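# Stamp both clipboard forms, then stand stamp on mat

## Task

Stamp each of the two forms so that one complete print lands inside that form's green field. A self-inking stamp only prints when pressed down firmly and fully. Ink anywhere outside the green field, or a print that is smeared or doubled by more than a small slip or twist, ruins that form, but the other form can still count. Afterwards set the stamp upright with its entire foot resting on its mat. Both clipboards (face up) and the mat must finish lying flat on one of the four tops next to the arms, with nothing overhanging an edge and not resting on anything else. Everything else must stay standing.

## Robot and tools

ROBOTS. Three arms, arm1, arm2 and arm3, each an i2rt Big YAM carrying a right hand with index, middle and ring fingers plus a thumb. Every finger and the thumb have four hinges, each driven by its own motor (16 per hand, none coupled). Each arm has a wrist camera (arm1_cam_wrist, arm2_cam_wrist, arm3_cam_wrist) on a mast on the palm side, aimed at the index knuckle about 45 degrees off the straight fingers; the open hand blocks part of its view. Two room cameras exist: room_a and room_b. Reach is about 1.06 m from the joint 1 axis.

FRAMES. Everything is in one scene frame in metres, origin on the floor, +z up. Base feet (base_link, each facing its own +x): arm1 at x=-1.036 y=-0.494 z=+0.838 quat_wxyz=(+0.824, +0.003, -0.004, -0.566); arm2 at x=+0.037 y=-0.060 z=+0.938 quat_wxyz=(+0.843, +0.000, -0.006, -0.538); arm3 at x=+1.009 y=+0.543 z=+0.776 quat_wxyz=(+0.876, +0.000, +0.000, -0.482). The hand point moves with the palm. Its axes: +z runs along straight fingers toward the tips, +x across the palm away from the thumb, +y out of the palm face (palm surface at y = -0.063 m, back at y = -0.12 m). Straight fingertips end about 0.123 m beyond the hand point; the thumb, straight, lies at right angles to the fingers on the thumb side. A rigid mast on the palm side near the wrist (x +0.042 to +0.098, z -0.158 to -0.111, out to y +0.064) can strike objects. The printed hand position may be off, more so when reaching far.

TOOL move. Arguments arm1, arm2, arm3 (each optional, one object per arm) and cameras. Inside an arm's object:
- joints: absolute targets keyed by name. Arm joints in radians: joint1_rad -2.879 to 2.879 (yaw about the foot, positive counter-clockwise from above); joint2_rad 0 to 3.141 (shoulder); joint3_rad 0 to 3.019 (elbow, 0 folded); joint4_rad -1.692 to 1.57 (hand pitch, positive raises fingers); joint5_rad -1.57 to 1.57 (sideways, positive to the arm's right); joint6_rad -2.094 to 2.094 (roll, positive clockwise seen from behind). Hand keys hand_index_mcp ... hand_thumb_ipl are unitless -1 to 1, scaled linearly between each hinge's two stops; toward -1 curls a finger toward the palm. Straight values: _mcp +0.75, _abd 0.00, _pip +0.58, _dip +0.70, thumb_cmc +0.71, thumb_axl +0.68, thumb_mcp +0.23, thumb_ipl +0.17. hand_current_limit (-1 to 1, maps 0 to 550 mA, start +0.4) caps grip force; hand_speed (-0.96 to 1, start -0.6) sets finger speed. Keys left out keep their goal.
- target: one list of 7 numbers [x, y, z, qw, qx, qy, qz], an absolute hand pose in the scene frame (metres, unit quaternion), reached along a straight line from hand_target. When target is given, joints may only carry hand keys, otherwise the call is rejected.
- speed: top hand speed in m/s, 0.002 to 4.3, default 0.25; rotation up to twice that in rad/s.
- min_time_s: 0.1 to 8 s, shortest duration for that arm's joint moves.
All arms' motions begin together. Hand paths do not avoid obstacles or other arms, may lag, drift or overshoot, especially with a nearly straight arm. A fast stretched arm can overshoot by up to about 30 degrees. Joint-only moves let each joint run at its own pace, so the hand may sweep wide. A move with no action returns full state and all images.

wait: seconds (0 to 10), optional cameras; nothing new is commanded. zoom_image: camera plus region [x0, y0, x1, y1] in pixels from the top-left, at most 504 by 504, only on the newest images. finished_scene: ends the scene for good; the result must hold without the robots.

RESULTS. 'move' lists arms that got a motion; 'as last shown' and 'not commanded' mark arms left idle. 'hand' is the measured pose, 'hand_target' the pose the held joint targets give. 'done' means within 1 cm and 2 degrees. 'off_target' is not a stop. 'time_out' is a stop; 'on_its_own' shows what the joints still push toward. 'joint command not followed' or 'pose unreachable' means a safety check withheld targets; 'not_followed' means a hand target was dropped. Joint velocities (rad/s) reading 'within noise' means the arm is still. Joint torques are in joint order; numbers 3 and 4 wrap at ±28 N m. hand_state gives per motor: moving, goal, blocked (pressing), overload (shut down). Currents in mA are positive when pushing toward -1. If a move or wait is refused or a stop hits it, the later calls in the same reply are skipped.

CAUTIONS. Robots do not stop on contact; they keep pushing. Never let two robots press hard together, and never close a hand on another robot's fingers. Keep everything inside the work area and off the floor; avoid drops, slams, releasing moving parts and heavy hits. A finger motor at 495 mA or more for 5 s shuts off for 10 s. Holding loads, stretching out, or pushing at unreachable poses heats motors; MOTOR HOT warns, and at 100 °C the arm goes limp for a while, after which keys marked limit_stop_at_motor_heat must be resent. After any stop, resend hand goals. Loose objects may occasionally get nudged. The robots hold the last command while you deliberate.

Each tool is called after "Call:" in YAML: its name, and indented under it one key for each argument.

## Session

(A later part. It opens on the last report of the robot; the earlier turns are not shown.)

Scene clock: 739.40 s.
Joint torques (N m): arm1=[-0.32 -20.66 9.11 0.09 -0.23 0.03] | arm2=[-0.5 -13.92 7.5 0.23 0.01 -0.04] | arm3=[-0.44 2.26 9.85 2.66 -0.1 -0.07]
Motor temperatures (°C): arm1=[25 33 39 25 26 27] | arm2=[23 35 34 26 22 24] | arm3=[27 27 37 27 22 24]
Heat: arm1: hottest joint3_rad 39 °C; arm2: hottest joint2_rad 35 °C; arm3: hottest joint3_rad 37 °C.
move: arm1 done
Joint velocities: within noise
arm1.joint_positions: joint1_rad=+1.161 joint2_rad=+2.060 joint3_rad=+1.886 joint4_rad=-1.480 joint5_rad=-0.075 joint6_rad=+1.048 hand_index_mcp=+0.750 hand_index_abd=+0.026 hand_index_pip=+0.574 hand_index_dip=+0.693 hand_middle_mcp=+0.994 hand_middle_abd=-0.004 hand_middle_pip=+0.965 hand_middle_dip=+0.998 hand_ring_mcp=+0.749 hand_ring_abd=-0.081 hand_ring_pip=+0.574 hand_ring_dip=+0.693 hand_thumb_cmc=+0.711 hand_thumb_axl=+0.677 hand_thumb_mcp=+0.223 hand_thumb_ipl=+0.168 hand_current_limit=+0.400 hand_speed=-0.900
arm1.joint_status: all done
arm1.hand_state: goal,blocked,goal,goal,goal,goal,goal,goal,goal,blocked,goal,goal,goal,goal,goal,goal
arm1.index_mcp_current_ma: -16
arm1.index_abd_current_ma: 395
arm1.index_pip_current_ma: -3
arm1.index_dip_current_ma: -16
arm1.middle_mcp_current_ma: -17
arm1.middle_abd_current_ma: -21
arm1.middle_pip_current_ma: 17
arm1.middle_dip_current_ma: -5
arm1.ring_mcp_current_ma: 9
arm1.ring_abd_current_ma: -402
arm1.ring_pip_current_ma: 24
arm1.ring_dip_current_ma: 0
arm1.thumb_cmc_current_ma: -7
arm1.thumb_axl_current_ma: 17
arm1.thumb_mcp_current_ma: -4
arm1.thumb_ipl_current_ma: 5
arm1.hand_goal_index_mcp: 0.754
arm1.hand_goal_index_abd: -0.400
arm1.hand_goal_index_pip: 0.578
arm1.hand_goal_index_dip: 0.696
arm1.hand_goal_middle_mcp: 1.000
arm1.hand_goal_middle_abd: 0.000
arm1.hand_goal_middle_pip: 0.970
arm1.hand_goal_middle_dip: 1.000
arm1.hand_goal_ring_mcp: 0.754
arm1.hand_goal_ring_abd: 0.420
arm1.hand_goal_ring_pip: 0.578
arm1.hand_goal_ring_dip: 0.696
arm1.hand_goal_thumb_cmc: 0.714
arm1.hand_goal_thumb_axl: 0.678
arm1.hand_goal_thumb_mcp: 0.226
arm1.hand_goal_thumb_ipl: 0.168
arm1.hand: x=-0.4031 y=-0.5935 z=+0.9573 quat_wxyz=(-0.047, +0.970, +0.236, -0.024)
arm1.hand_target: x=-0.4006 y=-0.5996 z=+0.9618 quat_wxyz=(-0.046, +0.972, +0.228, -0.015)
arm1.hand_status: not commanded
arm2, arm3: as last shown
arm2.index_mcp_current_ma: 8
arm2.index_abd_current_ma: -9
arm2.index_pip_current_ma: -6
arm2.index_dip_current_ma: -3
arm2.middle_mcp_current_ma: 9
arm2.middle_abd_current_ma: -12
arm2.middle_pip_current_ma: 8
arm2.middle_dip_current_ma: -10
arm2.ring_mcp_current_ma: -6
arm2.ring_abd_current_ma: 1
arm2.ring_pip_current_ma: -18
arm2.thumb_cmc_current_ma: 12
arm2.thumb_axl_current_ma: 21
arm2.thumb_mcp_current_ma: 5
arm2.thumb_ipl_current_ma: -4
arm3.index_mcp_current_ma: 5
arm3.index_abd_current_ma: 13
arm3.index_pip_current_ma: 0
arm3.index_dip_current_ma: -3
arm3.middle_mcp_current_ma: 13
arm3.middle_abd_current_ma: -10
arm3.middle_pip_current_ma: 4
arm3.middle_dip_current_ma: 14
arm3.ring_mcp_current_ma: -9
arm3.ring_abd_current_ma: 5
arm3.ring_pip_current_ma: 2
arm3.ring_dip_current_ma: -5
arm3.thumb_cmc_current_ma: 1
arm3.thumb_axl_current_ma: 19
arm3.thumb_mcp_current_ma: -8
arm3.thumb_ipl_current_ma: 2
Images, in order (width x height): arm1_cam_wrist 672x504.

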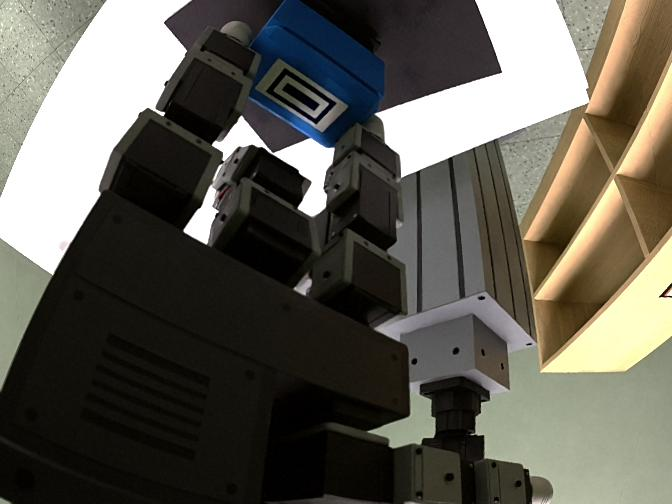

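Call:
move:
  arm1: {"joints":{"joint1_rad":1.151,"joint2_rad":2.058,"joint3_rad":1.885,"joint4_rad":-1.464,"joint5_rad":-0.078,"joint6_rad":1.056},"min_time_s":1.5}
  cameras: ["arm1_cam_wrist","room_b"]

Call:
zoom_image:
  camera: "arm1_cam_wrist"
  region: [180, 0, 440, 195]

Scene clock: 741.53 s.
Joint torques (N m): arm1=[-0.38 -20.6 9.09 0.08 -0.22 0.03] | arm2=[-0.5 -13.92 7.5 0.23 0.02 -0.04] | arm3=[0.21 2.37 9.87 2.7 -0.05 -0.12]
Motor temperatures (°C): arm1=[25 33 39 25 26 27] | arm2=[23 35 34 26 22 24] | arm3=[27 27 37 27 22 24]
Heat: arm1: hottest joint3_rad 39 °C; arm2: hottest joint2_rad 35 °C; arm3: hottest joint3_rad 37 °C.
move: arm1 done
Joint velocities: within noise
arm1.joint_positions: joint1_rad=+1.161 joint2_rad=+2.062 joint3_rad=+1.879 joint4_rad=-1.472 joint5_rad=-0.075 joint6_rad=+1.048 hand_index_mcp=+0.750 hand_index_abd=+0.026 hand_index_pip=+0.574 hand_index_dip=+0.693 hand_middle_mcp=+0.994 hand_middle_abd=-0.004 hand_middle_pip=+0.965 hand_middle_dip=+0.998 hand_ring_mcp=+0.749 hand_ring_abd=-0.081 hand_ring_pip=+0.574 hand_ring_dip=+0.693 hand_thumb_cmc=+0.711 hand_thumb_axl=+0.677 hand_thumb_mcp=+0.223 hand_thumb_ipl=+0.168 hand_current_limit=+0.400 hand_speed=-0.900
arm1.joint_status: all done
arm1.hand_state: goal,blocked,goal,goal,goal,goal,goal,goal,goal,blocked,goal,goal,goal,goal,goal,goal
arm1.index_mcp_current_ma: -18
arm1.index_abd_current_ma: 384
arm1.index_pip_current_ma: -1
arm1.index_dip_current_ma: -8
arm1.middle_mcp_current_ma: -11
arm1.middle_abd_current_ma: -17
arm1.middle_pip_current_ma: -10
arm1.middle_dip_current_ma: 15
arm1.ring_mcp_current_ma: 6
arm1.ring_abd_current_ma: -376
arm1.ring_pip_current_ma: 9
arm1.ring_dip_current_ma: -11
arm1.thumb_cmc_current_ma: 0
arm1.thumb_axl_current_ma: 31
arm1.thumb_mcp_current_ma: -6
arm1.thumb_ipl_current_ma: -5
arm1.hand_goal_index_mcp: 0.754
arm1.hand_goal_index_abd: -0.400
arm1.hand_goal_index_pip: 0.578
arm1.hand_goal_index_dip: 0.696
arm1.hand_goal_middle_mcp: 1.000
arm1.hand_goal_middle_abd: 0.000
arm1.hand_goal_middle_pip: 0.970
arm1.hand_goal_middle_dip: 1.000
arm1.hand_goal_ring_mcp: 0.754
arm1.hand_goal_ring_abd: 0.420
arm1.hand_goal_ring_pip: 0.578
arm1.hand_goal_ring_dip: 0.696
arm1.hand_goal_thumb_cmc: 0.714
arm1.hand_goal_thumb_axl: 0.678
arm1.hand_goal_thumb_mcp: 0.226
arm1.hand_goal_thumb_ipl: 0.168
arm1.hand: x=-0.4032 y=-0.5935 z=+0.9535 quat_wxyz=(-0.047, +0.970, +0.236, -0.025)
arm1.hand_target: x=-0.4008 y=-0.5996 z=+0.9580 quat_wxyz=(-0.046, +0.972, +0.228, -0.016)
arm1.hand_status: not commanded
arm2, arm3: as last shown
arm2.index_mcp_current_ma: -9
arm2.index_abd_current_ma: -2
arm2.index_pip_current_ma: -9
arm2.index_dip_current_ma: 2
arm2.middle_mcp_current_ma: -21
arm2.middle_abd_current_ma: -5
arm2.middle_pip_current_ma: 4
arm2.middle_dip_current_ma: -5
arm2.ring_mcp_current_ma: -5
arm2.ring_abd_current_ma: -7
arm2.ring_pip_current_ma: -13
arm2.ring_dip_current_ma: -17
arm2.thumb_cmc_current_ma: -2
arm2.thumb_axl_current_ma: 14
arm2.thumb_mcp_current_ma: -11
arm3.index_mcp_current_ma: -8
arm3.index_abd_current_ma: 3
arm3.index_pip_current_ma: -16
arm3.middle_mcp_current_ma: 4
arm3.middle_abd_current_ma: -6
arm3.middle_pip_current_ma: 9
arm3.middle_dip_current_ma: 5
arm3.ring_mcp_current_ma: -4
arm3.ring_abd_current_ma: -6
arm3.ring_pip_current_ma: -1
arm3.ring_dip_current_ma: 6
arm3.thumb_cmc_current_ma: 3
arm3.thumb_axl_current_ma: 2
arm3.thumb_mcp_current_ma: -12
arm3.thumb_ipl_current_ma: -10
Images, in order (width x height): arm1_cam_wrist 672x504, room_b 672x504.

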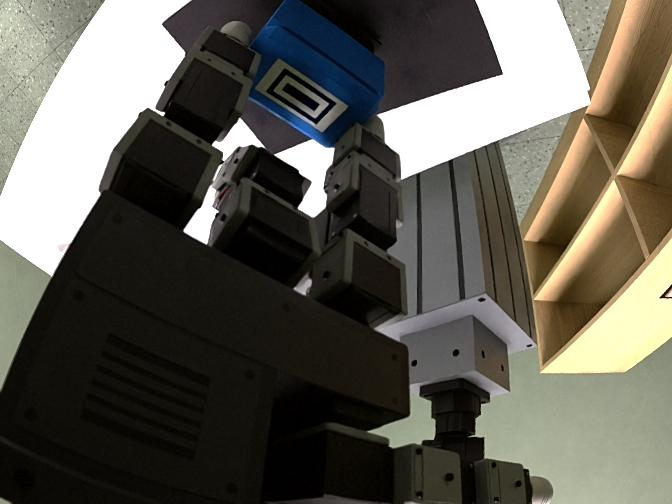

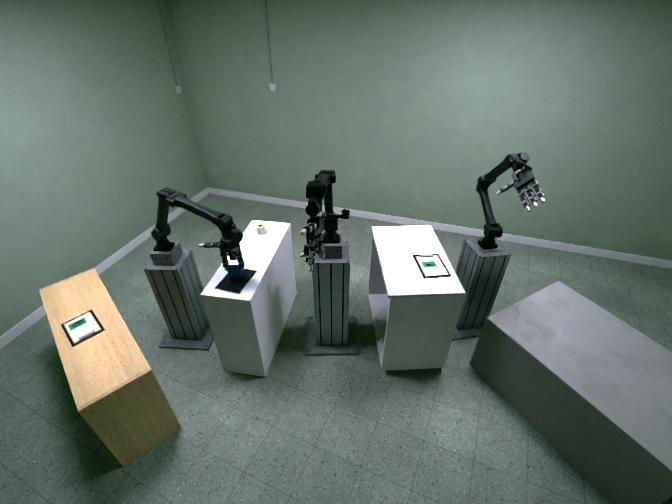

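Scaled by 1.938 from the camera's image (finer frame: 960x720).

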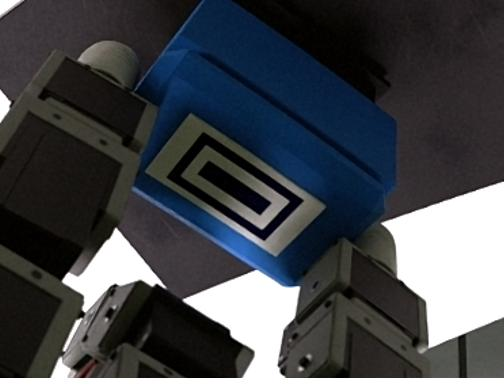

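Call:
move:
  arm1: {"joints":{"joint1_rad":1.151,"joint2_rad":2.059,"joint3_rad":1.879,"joint4_rad":-1.457,"joint5_rad":-0.078,"joint6_rad":1.056},"min_time_s":1.5}
  cameras: []

Call:
move:
  arm1: {"joints":{"joint1_rad":1.151,"joint2_rad":2.06,"joint3_rad":1.873,"joint4_rad":-1.45,"joint5_rad":-0.078,"joint6_rad":1.056},"min_time_s":1.5}
  cameras: ["arm1_cam_wrist"]

Call:
zoom_image:
  camera: "arm1_cam_wrist"
  region: [180, 0, 440, 195]

Scene clock: 743.90 s.
Joint torques (N m): arm1=[-0.32 -20.72 9.07 0.09 -0.22 0.03] | arm2=[-0.5 -13.98 7.5 0.23 0.01 -0.04] | arm3=[-0.26 2.61 9.96 2.66 -0.07 -0.11]
Motor temperatures (°C): arm1=[25 33 38 25 26 27] | arm2=[23 35 34 26 22 24] | arm3=[27 27 37 27 22 24]
Heat: arm1: hottest joint3_rad 38 °C; arm2: hottest joint2_rad 35 °C; arm3: hottest joint3_rad 37 °C.
move: arm1 done
Joint velocities: within noise
arm1.joint_positions: joint1_rad=+1.161 joint2_rad=+2.063 joint3_rad=+1.873 joint4_rad=-1.465 joint5_rad=-0.075 joint6_rad=+1.048 hand_index_mcp=+0.750 hand_index_abd=+0.026 hand_index_pip=+0.574 hand_index_dip=+0.693 hand_middle_mcp=+0.994 hand_middle_abd=-0.004 hand_middle_pip=+0.965 hand_middle_dip=+0.998 hand_ring_mcp=+0.749 hand_ring_abd=-0.081 hand_ring_pip=+0.574 hand_ring_dip=+0.693 hand_thumb_cmc=+0.711 hand_thumb_axl=+0.677 hand_thumb_mcp=+0.223 hand_thumb_ipl=+0.168 hand_current_limit=+0.400 hand_speed=-0.900
arm1.joint_status: all done
arm1.hand_state: goal,blocked,goal,goal,goal,goal,goal,goal,goal,blocked,goal,goal,goal,goal,goal,goal
arm1.index_mcp_current_ma: -9
arm1.index_abd_current_ma: 367
arm1.index_pip_current_ma: -4
arm1.index_dip_current_ma: -18
arm1.middle_mcp_current_ma: -31
arm1.middle_abd_current_ma: -1
arm1.middle_pip_current_ma: -6
arm1.middle_dip_current_ma: 8
arm1.ring_mcp_current_ma: 14
arm1.ring_abd_current_ma: -395
arm1.ring_pip_current_ma: 0
arm1.ring_dip_current_ma: -2
arm1.thumb_cmc_current_ma: 9
arm1.thumb_axl_current_ma: 5
arm1.thumb_mcp_current_ma: 6
arm1.thumb_ipl_current_ma: -2
arm1.hand_goal_index_mcp: 0.754
arm1.hand_goal_index_abd: -0.400
arm1.hand_goal_index_pip: 0.578
arm1.hand_goal_index_dip: 0.696
arm1.hand_goal_middle_mcp: 1.000
arm1.hand_goal_middle_abd: 0.000
arm1.hand_goal_middle_pip: 0.970
arm1.hand_goal_middle_dip: 1.000
arm1.hand_goal_ring_mcp: 0.754
arm1.hand_goal_ring_abd: 0.420
arm1.hand_goal_ring_pip: 0.578
arm1.hand_goal_ring_dip: 0.696
arm1.hand_goal_thumb_cmc: 0.714
arm1.hand_goal_thumb_axl: 0.678
arm1.hand_goal_thumb_mcp: 0.226
arm1.hand_goal_thumb_ipl: 0.168
arm1.hand: x=-0.4034 y=-0.5935 z=+0.9505 quat_wxyz=(-0.047, +0.970, +0.236, -0.025)
arm1.hand_target: x=-0.4009 y=-0.5996 z=+0.9552 quat_wxyz=(-0.046, +0.972, +0.228, -0.016)
arm1.hand_status: not commanded
arm2.joint_positions: joint1_rad=-0.095 joint2_rad=+1.708 joint3_rad=+2.007 joint4_rad=-1.591 joint5_rad=+0.007 joint6_rad=-1.299 hand_index_mcp=+0.745 hand_index_abd=+0.321 hand_index_pip=+0.573 hand_index_dip=+0.690 hand_middle_mcp=+0.988 hand_middle_abd=-0.009 hand_middle_pip=+0.961 hand_middle_dip=+0.996 hand_ring_mcp=+0.744 hand_ring_abd=-0.402 hand_ring_pip=+0.574 hand_ring_dip=+0.691 hand_thumb_cmc=+0.721 hand_thumb_axl=+0.677 hand_thumb_mcp=+0.219 hand_thumb_ipl=+0.168 hand_current_limit=+0.400 hand_speed=-0.800
arm2.joint_status: not commanded
arm2.hand_state: goal,goal,goal,goal,goal,goal,goal,goal,goal,goal,goal,goal,goal,goal,goal,goal
arm2.index_mcp_current_ma: -10
arm2.index_abd_current_ma: -8
arm2.index_pip_current_ma: -24
arm2.index_dip_current_ma: -1
arm2.middle_mcp_current_ma: -4
arm2.middle_abd_current_ma: -14
arm2.middle_pip_current_ma: -11
arm2.middle_dip_current_ma: -13
arm2.ring_mcp_current_ma: -23
arm2.ring_abd_current_ma: -15
arm2.ring_pip_current_ma: -25
arm2.ring_dip_current_ma: -20
arm2.thumb_cmc_current_ma: 4
arm2.thumb_axl_current_ma: 11
arm2.thumb_mcp_current_ma: 3
arm2.thumb_ipl_current_ma: -21
arm2.hand_goal_index_mcp: 0.754
arm2.hand_goal_index_abd: 0.340
arm2.hand_goal_index_pip: 0.578
arm2.hand_goal_index_dip: 0.696
arm2.hand_goal_middle_mcp: 1.000
arm2.hand_goal_middle_abd: 0.000
arm2.hand_goal_middle_pip: 0.970
arm2.hand_goal_middle_dip: 1.000
arm2.hand_goal_ring_mcp: 0.754
arm2.hand_goal_ring_abd: -0.420
arm2.hand_goal_ring_pip: 0.578
arm2.hand_goal_ring_dip: 0.696
arm2.hand_goal_thumb_cmc: 0.714
arm2.hand_goal_thumb_axl: 0.678
arm2.hand_goal_thumb_mcp: 0.226
arm2.hand_goal_thumb_ipl: 0.168
arm2.hand: x=+0.3087 y=-0.6153 z=+1.3267 quat_wxyz=(+0.128, +0.676, +0.722, -0.066)
arm2.hand_target: x=+0.3041 y=-0.6123 z=+1.3268 quat_wxyz=(+0.124, +0.679, +0.720, -0.065)
arm2.hand_status: not commanded
arm3.joint_positions: joint1_rad=-0.091 joint2_rad=+0.578 joint3_rad=+1.342 joint4_rad=-1.238 joint5_rad=-0.091 joint6_rad=+0.998 hand_index_mcp=+0.757 hand_index_abd=+0.000 hand_index_pip=+0.577 hand_index_dip=+0.696 hand_middle_mcp=+0.757 hand_middle_abd=+0.001 hand_middle_pip=+0.577 hand_middle_dip=+0.696 hand_ring_mcp=+0.757 hand_ring_abd=+0.001 hand_ring_pip=+0.577 hand_ring_dip=+0.696 hand_thumb_cmc=+0.717 hand_thumb_axl=+0.677 hand_thumb_mcp=+0.226 hand_thumb_ipl=+0.168 hand_current_limit=+0.400 hand_speed=-0.600
arm3.joint_status: not commanded
arm3.hand_state: goal,goal,goal,goal,goal,goal,goal,goal,goal,goal,goal,goal,goal,goal,goal,goal
arm3.index_mcp_current_ma: 13
arm3.index_abd_current_ma: 25
arm3.index_pip_current_ma: 3
arm3.index_dip_current_ma: -9
arm3.middle_mcp_current_ma: 17
arm3.middle_abd_current_ma: -13
arm3.middle_pip_current_ma: -3
arm3.middle_dip_current_ma: 1
arm3.ring_mcp_current_ma: -7
arm3.ring_abd_current_ma: -12
arm3.ring_pip_current_ma: -9
arm3.ring_dip_current_ma: 0
arm3.thumb_cmc_current_ma: 4
arm3.thumb_axl_current_ma: 11
arm3.thumb_mcp_current_ma: -4
arm3.thumb_ipl_current_ma: -9
arm3.hand_goal_index_mcp: 0.754
arm3.hand_goal_index_abd: 0.000
arm3.hand_goal_index_pip: 0.576
arm3.hand_goal_index_dip: 0.696
arm3.hand_goal_middle_mcp: 0.754
arm3.hand_goal_middle_abd: 0.000
arm3.hand_goal_middle_pip: 0.576
arm3.hand_goal_middle_dip: 0.696
arm3.hand_goal_ring_mcp: 0.754
arm3.hand_goal_ring_abd: 0.000
arm3.hand_goal_ring_pip: 0.576
arm3.hand_goal_ring_dip: 0.696
arm3.hand_goal_thumb_cmc: 0.714
arm3.hand_goal_thumb_axl: 0.678
arm3.hand_goal_thumb_mcp: 0.226
arm3.hand_goal_thumb_ipl: 0.168
arm3.hand: x=+1.0652 y=+0.2841 z=+1.3427 quat_wxyz=(+0.359, +0.830, -0.197, +0.379)
arm3.hand_target: x=+1.0637 y=+0.2869 z=+1.3560 quat_wxyz=(+0.369, +0.822, -0.195, +0.387)
arm3.hand_status: not commanded

Scene clock: 745.70 s.
Joint torques (N m): arm1=[-0.32 -20.66 9.06 0.08 -0.22 0.03] | arm2=[-0.5 -13.86 7.5 0.24 0.01 -0.04] | arm3=[-0.15 2.67 9.85 2.81 -0.09 -0.1]
Motor temperatures (°C): arm1=[25 33 38 25 26 27] | arm2=[23 35 34 26 22 24] | arm3=[27 27 37 27 22 24]
Heat: arm1: hottest joint3_rad 38 °C; arm2: hottest joint2_rad 35 °C; arm3: hottest joint3_rad 37 °C.
move: arm1 done
Joint velocities: within noise
arm1.joint_positions: joint1_rad=+1.161 joint2_rad=+2.064 joint3_rad=+1.866 joint4_rad=-1.458 joint5_rad=-0.075 joint6_rad=+1.048 hand_index_mcp=+0.750 hand_index_abd=+0.026 hand_index_pip=+0.574 hand_index_dip=+0.693 hand_middle_mcp=+0.994 hand_middle_abd=-0.004 hand_middle_pip=+0.965 hand_middle_dip=+0.998 hand_ring_mcp=+0.749 hand_ring_abd=-0.081 hand_ring_pip=+0.574 hand_ring_dip=+0.693 hand_thumb_cmc=+0.711 hand_thumb_axl=+0.677 hand_thumb_mcp=+0.223 hand_thumb_ipl=+0.168 hand_current_limit=+0.400 hand_speed=-0.900
arm1.joint_status: all done
arm1.hand_state: goal,blocked,goal,goal,goal,goal,goal,goal,goal,blocked,goal,goal,goal,goal,goal,goal
arm1.index_mcp_current_ma: -15
arm1.index_abd_current_ma: 377
arm1.index_pip_current_ma: 4
arm1.index_dip_current_ma: -11
arm1.middle_mcp_current_ma: 3
arm1.middle_abd_current_ma: -10
arm1.middle_pip_current_ma: -7
arm1.middle_dip_current_ma: 5
arm1.ring_mcp_current_ma: 0
arm1.ring_abd_current_ma: -366
arm1.ring_pip_current_ma: -6
arm1.ring_dip_current_ma: 13
arm1.thumb_cmc_current_ma: -18
arm1.thumb_axl_current_ma: 9
arm1.thumb_mcp_current_ma: -9
arm1.thumb_ipl_current_ma: -13
arm1.hand_goal_index_mcp: 0.754
arm1.hand_goal_index_abd: -0.400
arm1.hand_goal_index_pip: 0.578
arm1.hand_goal_index_dip: 0.696
arm1.hand_goal_middle_mcp: 1.000
arm1.hand_goal_middle_abd: 0.000
arm1.hand_goal_middle_pip: 0.970
arm1.hand_goal_middle_dip: 1.000
arm1.hand_goal_ring_mcp: 0.754
arm1.hand_goal_ring_abd: 0.420
arm1.hand_goal_ring_pip: 0.578
arm1.hand_goal_ring_dip: 0.696
arm1.hand_goal_thumb_cmc: 0.714
arm1.hand_goal_thumb_axl: 0.678
arm1.hand_goal_thumb_mcp: 0.226
arm1.hand_goal_thumb_ipl: 0.168
arm1.hand: x=-0.4036 y=-0.5935 z=+0.9478 quat_wxyz=(-0.047, +0.970, +0.236, -0.025)
arm1.hand_target: x=-0.4011 y=-0.5996 z=+0.9524 quat_wxyz=(-0.046, +0.972, +0.228, -0.016)
arm1.hand_status: not commanded
arm2, arm3: as last shown
arm2.index_mcp_current_ma: 8
arm2.index_abd_current_ma: -19
arm2.index_pip_current_ma: -20
arm2.index_dip_current_ma: 3
arm2.middle_mcp_current_ma: 1
arm2.middle_abd_current_ma: 12
arm2.middle_pip_current_ma: 1
arm2.middle_dip_current_ma: -29
arm2.ring_mcp_current_ma: -22
arm2.ring_abd_current_ma: -21
arm2.ring_pip_current_ma: -2
arm2.ring_dip_current_ma: 5
arm2.thumb_cmc_current_ma: 6
arm2.thumb_axl_current_ma: -3
arm2.thumb_mcp_current_ma: 0
arm2.thumb_ipl_current_ma: 2
arm3.index_mcp_current_ma: 6
arm3.index_abd_current_ma: 7
arm3.index_pip_current_ma: -5
arm3.index_dip_current_ma: -3
arm3.middle_mcp_current_ma: 4
arm3.middle_abd_current_ma: -15
arm3.middle_pip_current_ma: -1
arm3.middle_dip_current_ma: 17
arm3.ring_mcp_current_ma: -10
arm3.ring_abd_current_ma: 1
arm3.ring_pip_current_ma: 4
arm3.ring_dip_current_ma: 12
arm3.thumb_cmc_current_ma: 2
arm3.thumb_axl_current_ma: 14
arm3.thumb_mcp_current_ma: -13
arm3.thumb_ipl_current_ma: -13
Images, in order (width x height): arm1_cam_wrist 672x504.

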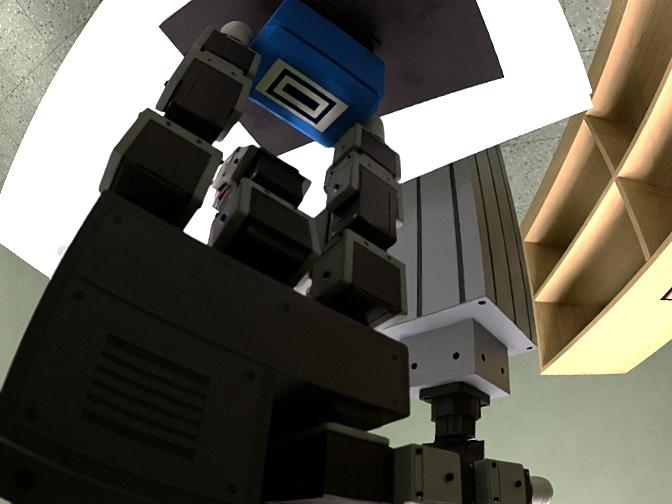

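Scaled by 1.938 from the camera's image (finer frame: 960x720).

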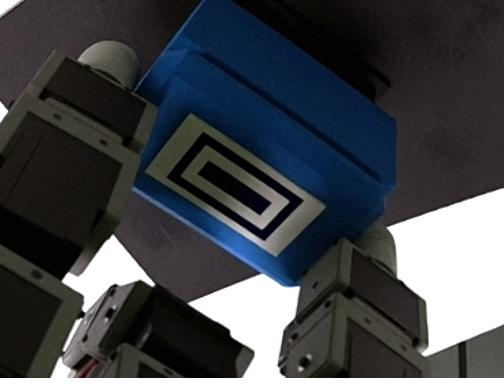

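Call:
move:
  arm1: {"joints":{"joint1_rad":1.151,"joint2_rad":2.061,"joint3_rad":1.867,"joint4_rad":-1.443,"joint5_rad":-0.078,"joint6_rad":1.056},"min_time_s":1.5}
  cameras: ["room_a","room_b"]

Call:
zoom_image:
  camera: "room_a"
  region: [385, 235, 425, 275]

Call:
zoom_image:
  camera: "room_b"
  region: [215, 250, 260, 295]

Scene clock: 748.37 s.
Joint torques (N m): arm1=[-0.32 -20.54 8.72 0.2 -0.18 0.03] | arm2=[-0.5 -13.92 7.51 0.23 0.01 -0.04] | arm3=[-0.15 2.43 9.91 2.69 -0.11 -0.08]
Motor temperatures (°C): arm1=[25 33 38 25 26 27] | arm2=[23 35 34 26 22 24] | arm3=[27 27 37 27 22 24]
Heat: arm1: hottest joint3_rad 38 °C; arm2: hottest joint2_rad 35 °C; arm3: hottest joint3_rad 37 °C.
move: arm1 done
Joint velocities: within noise
arm1.joint_positions: joint1_rad=+1.161 joint2_rad=+2.064 joint3_rad=+1.865 joint4_rad=-1.455 joint5_rad=-0.075 joint6_rad=+1.048 hand_index_mcp=+0.750 hand_index_abd=+0.026 hand_index_pip=+0.574 hand_index_dip=+0.695 hand_middle_mcp=+0.994 hand_middle_abd=-0.004 hand_middle_pip=+0.965 hand_middle_dip=+0.998 hand_ring_mcp=+0.749 hand_ring_abd=-0.081 hand_ring_pip=+0.575 hand_ring_dip=+0.694 hand_thumb_cmc=+0.711 hand_thumb_axl=+0.677 hand_thumb_mcp=+0.223 hand_thumb_ipl=+0.168 hand_current_limit=+0.400 hand_speed=-0.900
arm1.joint_status: all done
arm1.hand_state: goal,blocked,goal,goal,goal,goal,goal,goal,goal,blocked,goal,goal,goal,goal,goal,goal
arm1.index_mcp_current_ma: -31
arm1.index_abd_current_ma: 375
arm1.index_pip_current_ma: 5
arm1.index_dip_current_ma: -15
arm1.middle_mcp_current_ma: -8
arm1.middle_abd_current_ma: -7
arm1.middle_pip_current_ma: -5
arm1.middle_dip_current_ma: 4
arm1.ring_mcp_current_ma: -6
arm1.ring_abd_current_ma: -381
arm1.ring_pip_current_ma: 5
arm1.ring_dip_current_ma: 0
arm1.thumb_cmc_current_ma: -6
arm1.thumb_axl_current_ma: 7
arm1.thumb_mcp_current_ma: -9
arm1.thumb_ipl_current_ma: -10
arm1.hand_goal_index_mcp: 0.754
arm1.hand_goal_index_abd: -0.400
arm1.hand_goal_index_pip: 0.578
arm1.hand_goal_index_dip: 0.696
arm1.hand_goal_middle_mcp: 1.000
arm1.hand_goal_middle_abd: 0.000
arm1.hand_goal_middle_pip: 0.970
arm1.hand_goal_middle_dip: 1.000
arm1.hand_goal_ring_mcp: 0.754
arm1.hand_goal_ring_abd: 0.420
arm1.hand_goal_ring_pip: 0.578
arm1.hand_goal_ring_dip: 0.696
arm1.hand_goal_thumb_cmc: 0.714
arm1.hand_goal_thumb_axl: 0.678
arm1.hand_goal_thumb_mcp: 0.226
arm1.hand_goal_thumb_ipl: 0.168
arm1.hand: x=-0.4033 y=-0.5934 z=+0.9472 quat_wxyz=(-0.047, +0.970, +0.236, -0.024)
arm1.hand_target: x=-0.4013 y=-0.5997 z=+0.9496 quat_wxyz=(-0.046, +0.972, +0.228, -0.016)
arm1.hand_status: not commanded
arm2, arm3: as last shown
arm2.index_mcp_current_ma: 9
arm2.index_abd_current_ma: -22
arm2.index_pip_current_ma: -10
arm2.index_dip_current_ma: -6
arm2.middle_mcp_current_ma: -25
arm2.middle_abd_current_ma: 9
arm2.middle_pip_current_ma: 2
arm2.middle_dip_current_ma: -20
arm2.ring_mcp_current_ma: -24
arm2.ring_abd_current_ma: -1
arm2.ring_pip_current_ma: -14
arm2.ring_dip_current_ma: -14
arm2.thumb_cmc_current_ma: 7
arm2.thumb_axl_current_ma: 9
arm2.thumb_ipl_current_ma: 15
arm3.index_mcp_current_ma: 10
arm3.index_abd_current_ma: 24
arm3.index_pip_current_ma: -2
arm3.index_dip_current_ma: -16
arm3.middle_mcp_current_ma: 1
arm3.middle_abd_current_ma: -8
arm3.middle_pip_current_ma: 8
arm3.middle_dip_current_ma: -1
arm3.ring_mcp_current_ma: -4
arm3.ring_abd_current_ma: -11
arm3.ring_pip_current_ma: 3
arm3.ring_dip_current_ma: 10
arm3.thumb_cmc_current_ma: 14
arm3.thumb_axl_current_ma: 4
arm3.thumb_mcp_current_ma: 4
arm3.thumb_ipl_current_ma: 1
Images, in order (width x height): room_a 672x504, room_b 672x504.

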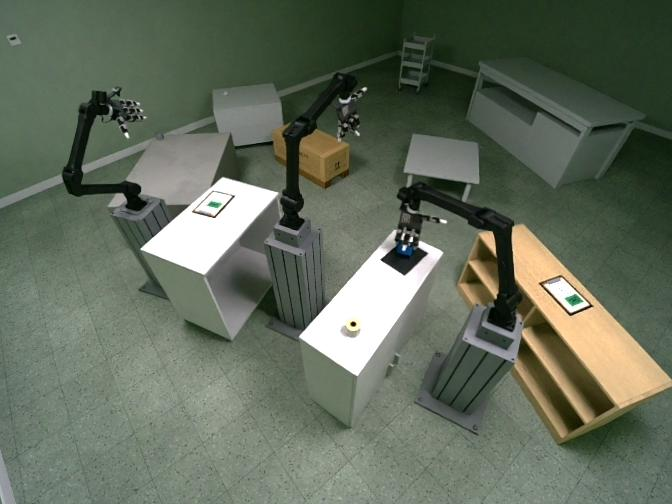

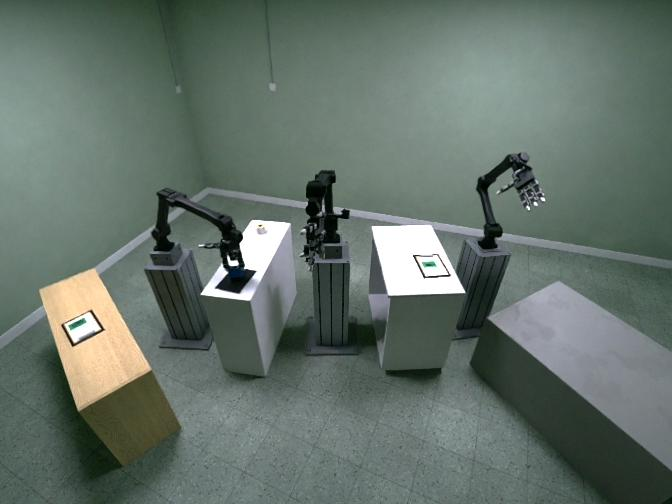

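Scaled by 12.600 from the camera's image (finer frame: 960x720).

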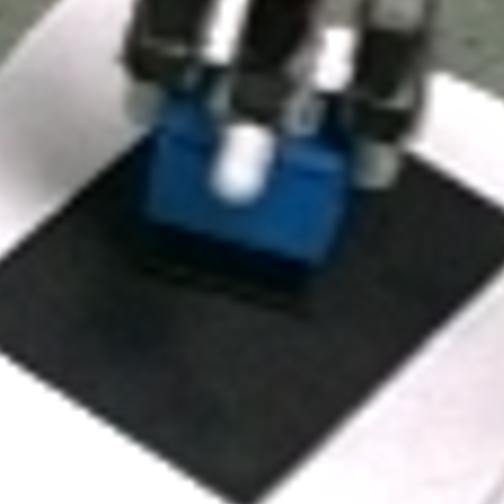

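Scaled by 11.200 from the camera's image (finer frame: 960x720).

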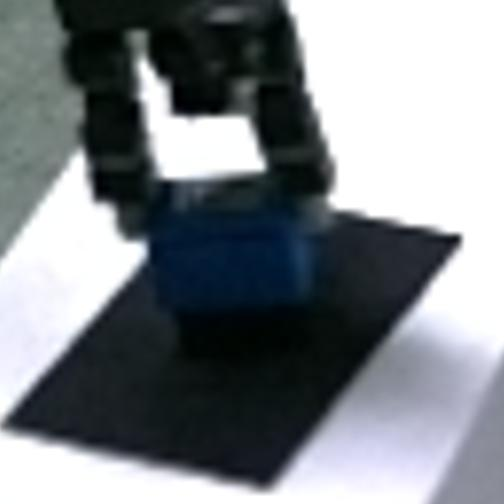

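Call:
move:
  arm1: {"joints":{"joint1_rad":1.151,"joint2_rad":2.063,"joint3_rad":1.861,"joint4_rad":-1.436,"joint5_rad":-0.078,"joint6_rad":1.056},"min_time_s":1.5}
  cameras: ["arm1_cam_wrist","room_a","room_b"]

Call:
zoom_image:
  camera: "arm1_cam_wrist"
  region: [180, 0, 440, 195]

Call:
zoom_image:
  camera: "room_a"
  region: [385, 235, 425, 275]

Scene clock: 750.53 s.
Joint torques (N m): arm1=[-0.32 -20.42 8.4 0.38 -0.18 0.03] | arm2=[-0.44 -13.92 7.5 0.23 0.01 -0.04] | arm3=[0.03 2.43 9.84 2.69 -0.08 -0.08]
Motor temperatures (°C): arm1=[25 33 38 25 26 27] | arm2=[23 35 34 26 22 24] | arm3=[27 27 37 27 22 24]
Heat: arm1: hottest joint3_rad 38 °C; arm2: hottest joint2_rad 35 °C; arm3: hottest joint3_rad 37 °C.
move: arm1 done
Joint velocities: within noise
arm1.joint_positions: joint1_rad=+1.161 joint2_rad=+2.064 joint3_rad=+1.862 joint4_rad=-1.452 joint5_rad=-0.076 joint6_rad=+1.048 hand_index_mcp=+0.754 hand_index_abd=+0.026 hand_index_pip=+0.582 hand_index_dip=+0.700 hand_middle_mcp=+0.994 hand_middle_abd=-0.004 hand_middle_pip=+0.965 hand_middle_dip=+0.998 hand_ring_mcp=+0.753 hand_ring_abd=-0.081 hand_ring_pip=+0.583 hand_ring_dip=+0.700 hand_thumb_cmc=+0.711 hand_thumb_axl=+0.677 hand_thumb_mcp=+0.223 hand_thumb_ipl=+0.168 hand_current_limit=+0.400 hand_speed=-0.900
arm1.joint_status: all done
arm1.hand_state: goal,blocked,goal,goal,goal,goal,goal,goal,goal,blocked,goal,goal,goal,goal,goal,goal
arm1.index_mcp_current_ma: -16
arm1.index_abd_current_ma: 373
arm1.index_pip_current_ma: 32
arm1.index_dip_current_ma: 16
arm1.middle_mcp_current_ma: -14
arm1.middle_abd_current_ma: 0
arm1.middle_pip_current_ma: -8
arm1.middle_dip_current_ma: 8
arm1.ring_mcp_current_ma: 12
arm1.ring_abd_current_ma: -390
arm1.ring_pip_current_ma: 13
arm1.ring_dip_current_ma: 8
arm1.thumb_cmc_current_ma: -14
arm1.thumb_axl_current_ma: 3
arm1.thumb_mcp_current_ma: -13
arm1.thumb_ipl_current_ma: -15
arm1.hand_goal_index_mcp: 0.754
arm1.hand_goal_index_abd: -0.400
arm1.hand_goal_index_pip: 0.578
arm1.hand_goal_index_dip: 0.696
arm1.hand_goal_middle_mcp: 1.000
arm1.hand_goal_middle_abd: 0.000
arm1.hand_goal_middle_pip: 0.970
arm1.hand_goal_middle_dip: 1.000
arm1.hand_goal_ring_mcp: 0.754
arm1.hand_goal_ring_abd: 0.420
arm1.hand_goal_ring_pip: 0.578
arm1.hand_goal_ring_dip: 0.696
arm1.hand_goal_thumb_cmc: 0.714
arm1.hand_goal_thumb_axl: 0.678
arm1.hand_goal_thumb_mcp: 0.226
arm1.hand_goal_thumb_ipl: 0.168
arm1.hand: x=-0.4033 y=-0.5933 z=+0.9461 quat_wxyz=(-0.047, +0.970, +0.236, -0.024)
arm1.hand_target: x=-0.4015 y=-0.5996 z=+0.9459 quat_wxyz=(-0.046, +0.972, +0.228, -0.016)
arm1.hand_status: not commanded
arm2, arm3: as last shown
arm2.index_mcp_current_ma: -16
arm2.index_abd_current_ma: -30
arm2.index_pip_current_ma: -24
arm2.index_dip_current_ma: 3
arm2.middle_mcp_current_ma: 7
arm2.middle_abd_current_ma: 3
arm2.middle_pip_current_ma: 16
arm2.middle_dip_current_ma: -5
arm2.ring_mcp_current_ma: -38
arm2.ring_abd_current_ma: -6
arm2.ring_pip_current_ma: -16
arm2.ring_dip_current_ma: -8
arm2.thumb_cmc_current_ma: 18
arm2.thumb_axl_current_ma: -13
arm2.thumb_mcp_current_ma: -7
arm2.thumb_ipl_current_ma: 13
arm3.index_mcp_current_ma: 8
arm3.index_abd_current_ma: 5
arm3.index_pip_current_ma: -7
arm3.index_dip_current_ma: -6
arm3.middle_mcp_current_ma: 6
arm3.middle_pip_current_ma: 9
arm3.middle_dip_current_ma: 11
arm3.ring_mcp_current_ma: -15
arm3.ring_abd_current_ma: -4
arm3.ring_pip_current_ma: 9
arm3.ring_dip_current_ma: 1
arm3.thumb_cmc_current_ma: 0
arm3.thumb_axl_current_ma: 3
arm3.thumb_mcp_current_ma: -9
arm3.thumb_ipl_current_ma: -15
Images, in order (width x height): arm1_cam_wrist 672x504, room_a 672x504, room_b 672x504.

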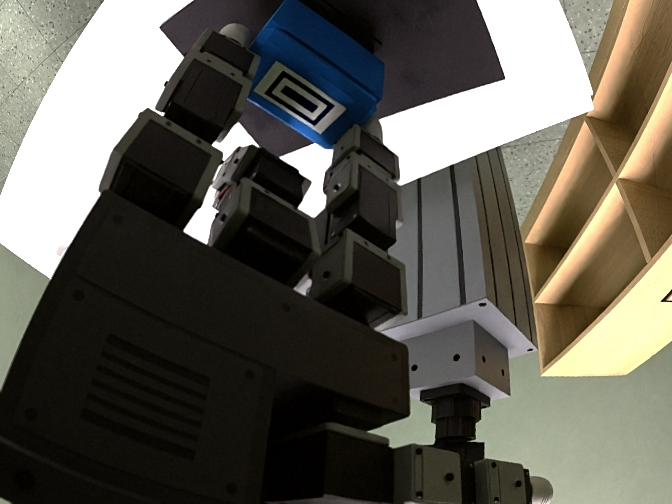

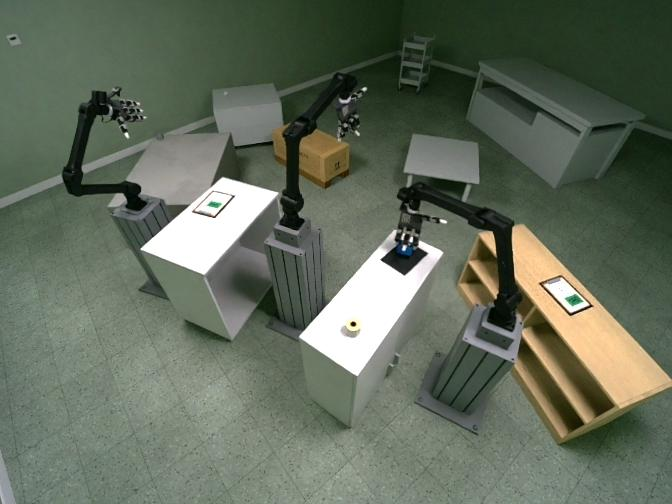

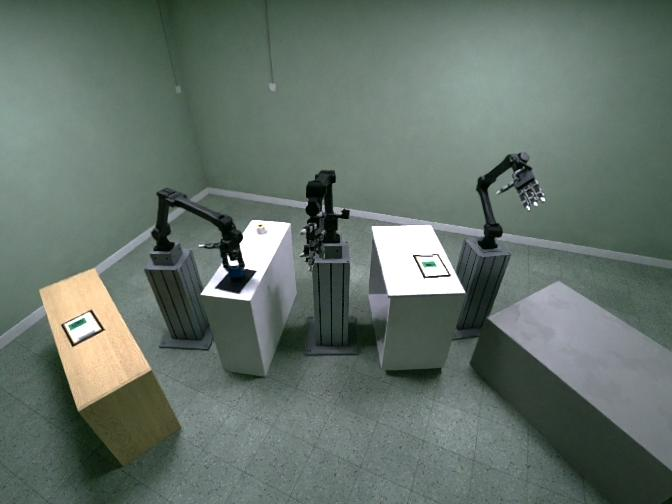

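Scaled by 1.938 from the camera's image (finer frame: 960x720).

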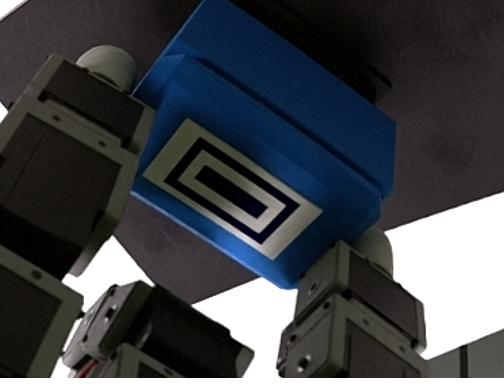

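Scaled by 12.600 from the camera's image (finer frame: 960x720).

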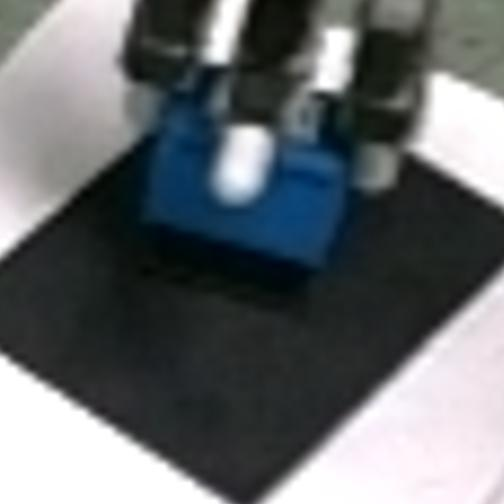

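Call:
move:
  arm1: {"joints":{"hand_speed":-0.92,"hand_index_abd":0.10,"hand_ring_abd":-0.15}}

Call:
move:
  arm1: {"joints":{"hand_speed":-0.85,"hand_index_abd":0.34,"hand_ring_abd":-0.42}}
  cameras: ["arm1_cam_wrist","room_a"]

Call:
zoom_image:
  camera: "arm1_cam_wrist"
  region: [180, 0, 440, 195]

Call:
zoom_image:
  camera: "room_a"
  region: [385, 235, 425, 275]

Scene clock: 752.53 s.
Joint torques (N m): arm1=[-0.32 -20.37 8.73 0.12 -0.18 0.03] | arm2=[-0.5 -13.98 7.51 0.24 0.01 -0.04] | arm3=[-0.56 2.55 9.98 2.73 -0.09 -0.11]
Motor temperatures (°C): arm1=[25 33 38 25 26 27] | arm2=[23 35 34 26 22 24] | arm3=[27 27 37 27 22 24]
Heat: arm1: hottest joint3_rad 38 °C; arm2: hottest joint2_rad 35 °C; arm3: hottest joint3_rad 37 °C.
move: arm1 done
Joint velocities: within noise
arm1.joint_positions: joint1_rad=+1.161 joint2_rad=+2.064 joint3_rad=+1.859 joint4_rad=-1.445 joint5_rad=-0.076 joint6_rad=+1.048 hand_index_mcp=+0.751 hand_index_abd=+0.094 hand_index_pip=+0.574 hand_index_dip=+0.698 hand_middle_mcp=+0.994 hand_middle_abd=-0.004 hand_middle_pip=+0.965 hand_middle_dip=+0.998 hand_ring_mcp=+0.750 hand_ring_abd=-0.144 hand_ring_pip=+0.573 hand_ring_dip=+0.695 hand_thumb_cmc=+0.711 hand_thumb_axl=+0.677 hand_thumb_mcp=+0.223 hand_thumb_ipl=+0.168 hand_current_limit=+0.400 hand_speed=-0.920
arm1.joint_status: all done
arm1.hand_state: goal,goal,goal,goal,goal,goal,goal,goal,goal,goal,goal,goal,goal,goal,goal,goal
arm1.index_mcp_current_ma: -26
arm1.index_abd_current_ma: -2
arm1.index_pip_current_ma: 0
arm1.index_dip_current_ma: -3
arm1.middle_mcp_current_ma: -25
arm1.middle_abd_current_ma: -20
arm1.middle_pip_current_ma: 1
arm1.middle_dip_current_ma: -17
arm1.ring_mcp_current_ma: 19
arm1.ring_abd_current_ma: 11
arm1.ring_pip_current_ma: -5
arm1.ring_dip_current_ma: 4
arm1.thumb_cmc_current_ma: -25
arm1.thumb_axl_current_ma: 14
arm1.thumb_mcp_current_ma: -8
arm1.thumb_ipl_current_ma: -11
arm1.hand_goal_index_mcp: 0.754
arm1.hand_goal_index_abd: 0.100
arm1.hand_goal_index_pip: 0.578
arm1.hand_goal_index_dip: 0.696
arm1.hand_goal_middle_mcp: 1.000
arm1.hand_goal_middle_abd: 0.000
arm1.hand_goal_middle_pip: 0.970
arm1.hand_goal_middle_dip: 1.000
arm1.hand_goal_ring_mcp: 0.754
arm1.hand_goal_ring_abd: -0.150
arm1.hand_goal_ring_pip: 0.578
arm1.hand_goal_ring_dip: 0.696
arm1.hand_goal_thumb_cmc: 0.714
arm1.hand_goal_thumb_axl: 0.678
arm1.hand_goal_thumb_mcp: 0.226
arm1.hand_goal_thumb_ipl: 0.168
arm1.hand: x=-0.4027 y=-0.5933 z=+0.9449 quat_wxyz=(-0.047, +0.970, +0.236, -0.022)
arm1.hand_target: x=-0.4014 y=-0.5996 z=+0.9460 quat_wxyz=(-0.046, +0.972, +0.228, -0.016)
arm1.hand_status: not commanded
arm2, arm3: as last shown
arm2.index_mcp_current_ma: -1
arm2.index_abd_current_ma: 5
arm2.index_pip_current_ma: -6
arm2.index_dip_current_ma: -13
arm2.middle_mcp_current_ma: 4
arm2.middle_abd_current_ma: -9
arm2.middle_pip_current_ma: -6
arm2.middle_dip_current_ma: 8
arm2.ring_mcp_current_ma: -3
arm2.ring_abd_current_ma: -10
arm2.ring_pip_current_ma: -8
arm2.ring_dip_current_ma: -2
arm2.thumb_cmc_current_ma: -2
arm2.thumb_axl_current_ma: 7
arm2.thumb_mcp_current_ma: -3
arm2.thumb_ipl_current_ma: 5
arm3.index_mcp_current_ma: 7
arm3.index_abd_current_ma: 14
arm3.index_pip_current_ma: -16
arm3.index_dip_current_ma: -19
arm3.middle_mcp_current_ma: -2
arm3.middle_pip_current_ma: -3
arm3.middle_dip_current_ma: 8
arm3.ring_mcp_current_ma: 0
arm3.ring_pip_current_ma: -1
arm3.ring_dip_current_ma: 15
arm3.thumb_cmc_current_ma: 13
arm3.thumb_axl_current_ma: 15
arm3.thumb_mcp_current_ma: -10
arm3.thumb_ipl_current_ma: -11
pictures: none

Scene clock: 753.40 s.
Joint torques (N m): arm1=[-0.32 -20.37 8.72 0.12 -0.17 0.03] | arm2=[-0.5 -13.92 7.51 0.25 0.01 -0.04] | arm3=[-0.03 2.26 9.91 2.73 -0.12 -0.1]
Motor temperatures (°C): arm1=[25 33 38 25 26 27] | arm2=[23 35 34 26 22 24] | arm3=[27 27 37 27 22 24]
Heat: arm1: hottest joint3_rad 38 °C; arm2: hottest joint2_rad 35 °C; arm3: hottest joint3_rad 37 °C.
move: arm1 done
Joint velocities: within noise
arm1.joint_positions: joint1_rad=+1.161 joint2_rad=+2.064 joint3_rad=+1.859 joint4_rad=-1.445 joint5_rad=-0.076 joint6_rad=+1.048 hand_index_mcp=+0.751 hand_index_abd=+0.332 hand_index_pip=+0.574 hand_index_dip=+0.698 hand_middle_mcp=+0.994 hand_middle_abd=-0.004 hand_middle_pip=+0.965 hand_middle_dip=+0.998 hand_ring_mcp=+0.750 hand_ring_abd=-0.411 hand_ring_pip=+0.573 hand_ring_dip=+0.695 hand_thumb_cmc=+0.711 hand_thumb_axl=+0.677 hand_thumb_mcp=+0.223 hand_thumb_ipl=+0.168 hand_current_limit=+0.400 hand_speed=-0.850
arm1.joint_status: all done
arm1.hand_state: goal,goal,goal,goal,goal,goal,goal,goal,goal,goal,goal,goal,goal,goal,goal,goal
arm1.index_mcp_current_ma: -27
arm1.index_abd_current_ma: -11
arm1.index_pip_current_ma: -8
arm1.index_dip_current_ma: -9
arm1.middle_mcp_current_ma: -32
arm1.middle_abd_current_ma: -17
arm1.middle_pip_current_ma: -14
arm1.middle_dip_current_ma: -8
arm1.ring_mcp_current_ma: -6
arm1.ring_abd_current_ma: -2
arm1.ring_pip_current_ma: 24
arm1.ring_dip_current_ma: 15
arm1.thumb_cmc_current_ma: -18
arm1.thumb_axl_current_ma: 21
arm1.thumb_mcp_current_ma: -12
arm1.thumb_ipl_current_ma: -22
arm1.hand_goal_index_mcp: 0.754
arm1.hand_goal_index_abd: 0.340
arm1.hand_goal_index_pip: 0.578
arm1.hand_goal_index_dip: 0.696
arm1.hand_goal_middle_mcp: 1.000
arm1.hand_goal_middle_abd: 0.000
arm1.hand_goal_middle_pip: 0.970
arm1.hand_goal_middle_dip: 1.000
arm1.hand_goal_ring_mcp: 0.754
arm1.hand_goal_ring_abd: -0.420
arm1.hand_goal_ring_pip: 0.578
arm1.hand_goal_ring_dip: 0.696
arm1.hand_goal_thumb_cmc: 0.714
arm1.hand_goal_thumb_axl: 0.678
arm1.hand_goal_thumb_mcp: 0.226
arm1.hand_goal_thumb_ipl: 0.168
arm1.hand: x=-0.4027 y=-0.5933 z=+0.9449 quat_wxyz=(-0.047, +0.970, +0.236, -0.022)
arm1.hand_target: x=-0.4014 y=-0.5996 z=+0.9460 quat_wxyz=(-0.046, +0.972, +0.228, -0.016)
arm1.hand_status: not commanded
arm2, arm3: as last shown
arm2.index_mcp_current_ma: -16
arm2.index_abd_current_ma: 0
arm2.index_pip_current_ma: -9
arm2.index_dip_current_ma: 12
arm2.middle_mcp_current_ma: -9
arm2.middle_pip_current_ma: 5
arm2.middle_dip_current_ma: -7
arm2.ring_mcp_current_ma: -17
arm2.ring_abd_current_ma: -8
arm2.ring_pip_current_ma: -15
arm2.ring_dip_current_ma: -6
arm2.thumb_cmc_current_ma: 16
arm2.thumb_axl_current_ma: 3
arm2.thumb_mcp_current_ma: 4
arm2.thumb_ipl_current_ma: 4
arm3.index_mcp_current_ma: 18
arm3.index_abd_current_ma: 8
arm3.index_pip_current_ma: -13
arm3.index_dip_current_ma: -5
arm3.middle_mcp_current_ma: 5
arm3.middle_abd_current_ma: 1
arm3.middle_pip_current_ma: -4
arm3.middle_dip_current_ma: 15
arm3.ring_mcp_current_ma: 4
arm3.ring_abd_current_ma: -14
arm3.ring_pip_current_ma: -3
arm3.ring_dip_current_ma: 11
arm3.thumb_cmc_current_ma: 4
arm3.thumb_axl_current_ma: 8
arm3.thumb_mcp_current_ma: -15
arm3.thumb_ipl_current_ma: -2
Images, in order (width x height): arm1_cam_wrist 672x504, room_a 672x504.

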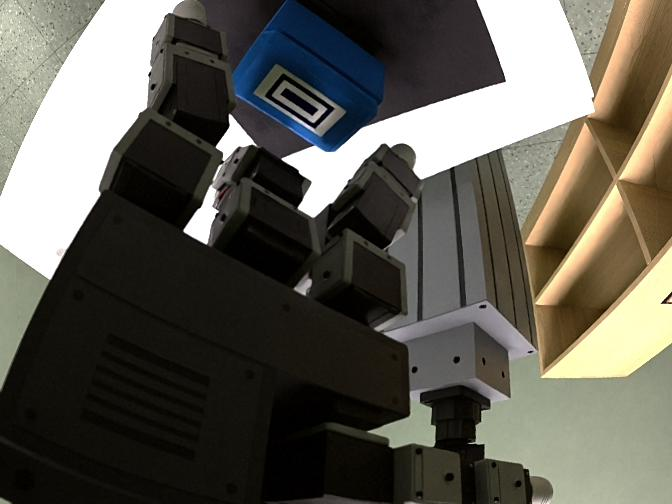

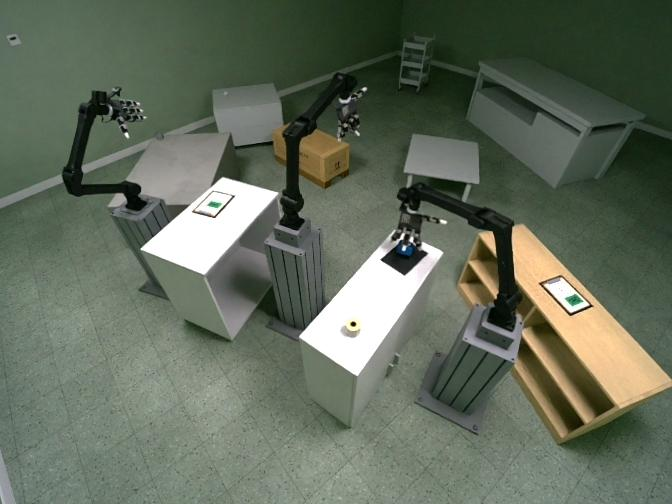

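Scaled by 1.938 from the camera's image (finer frame: 960x720).

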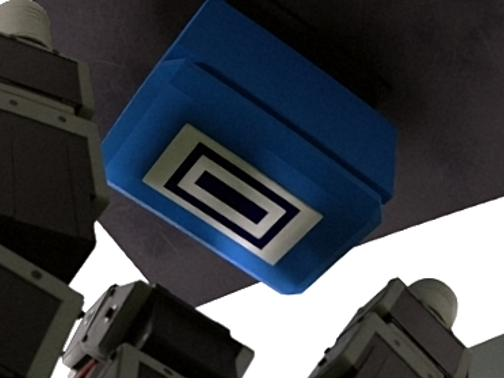

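Scaled by 12.600 from the camera's image (finer frame: 960x720).

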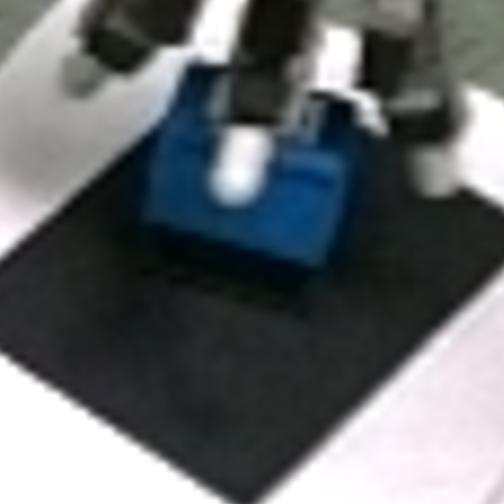

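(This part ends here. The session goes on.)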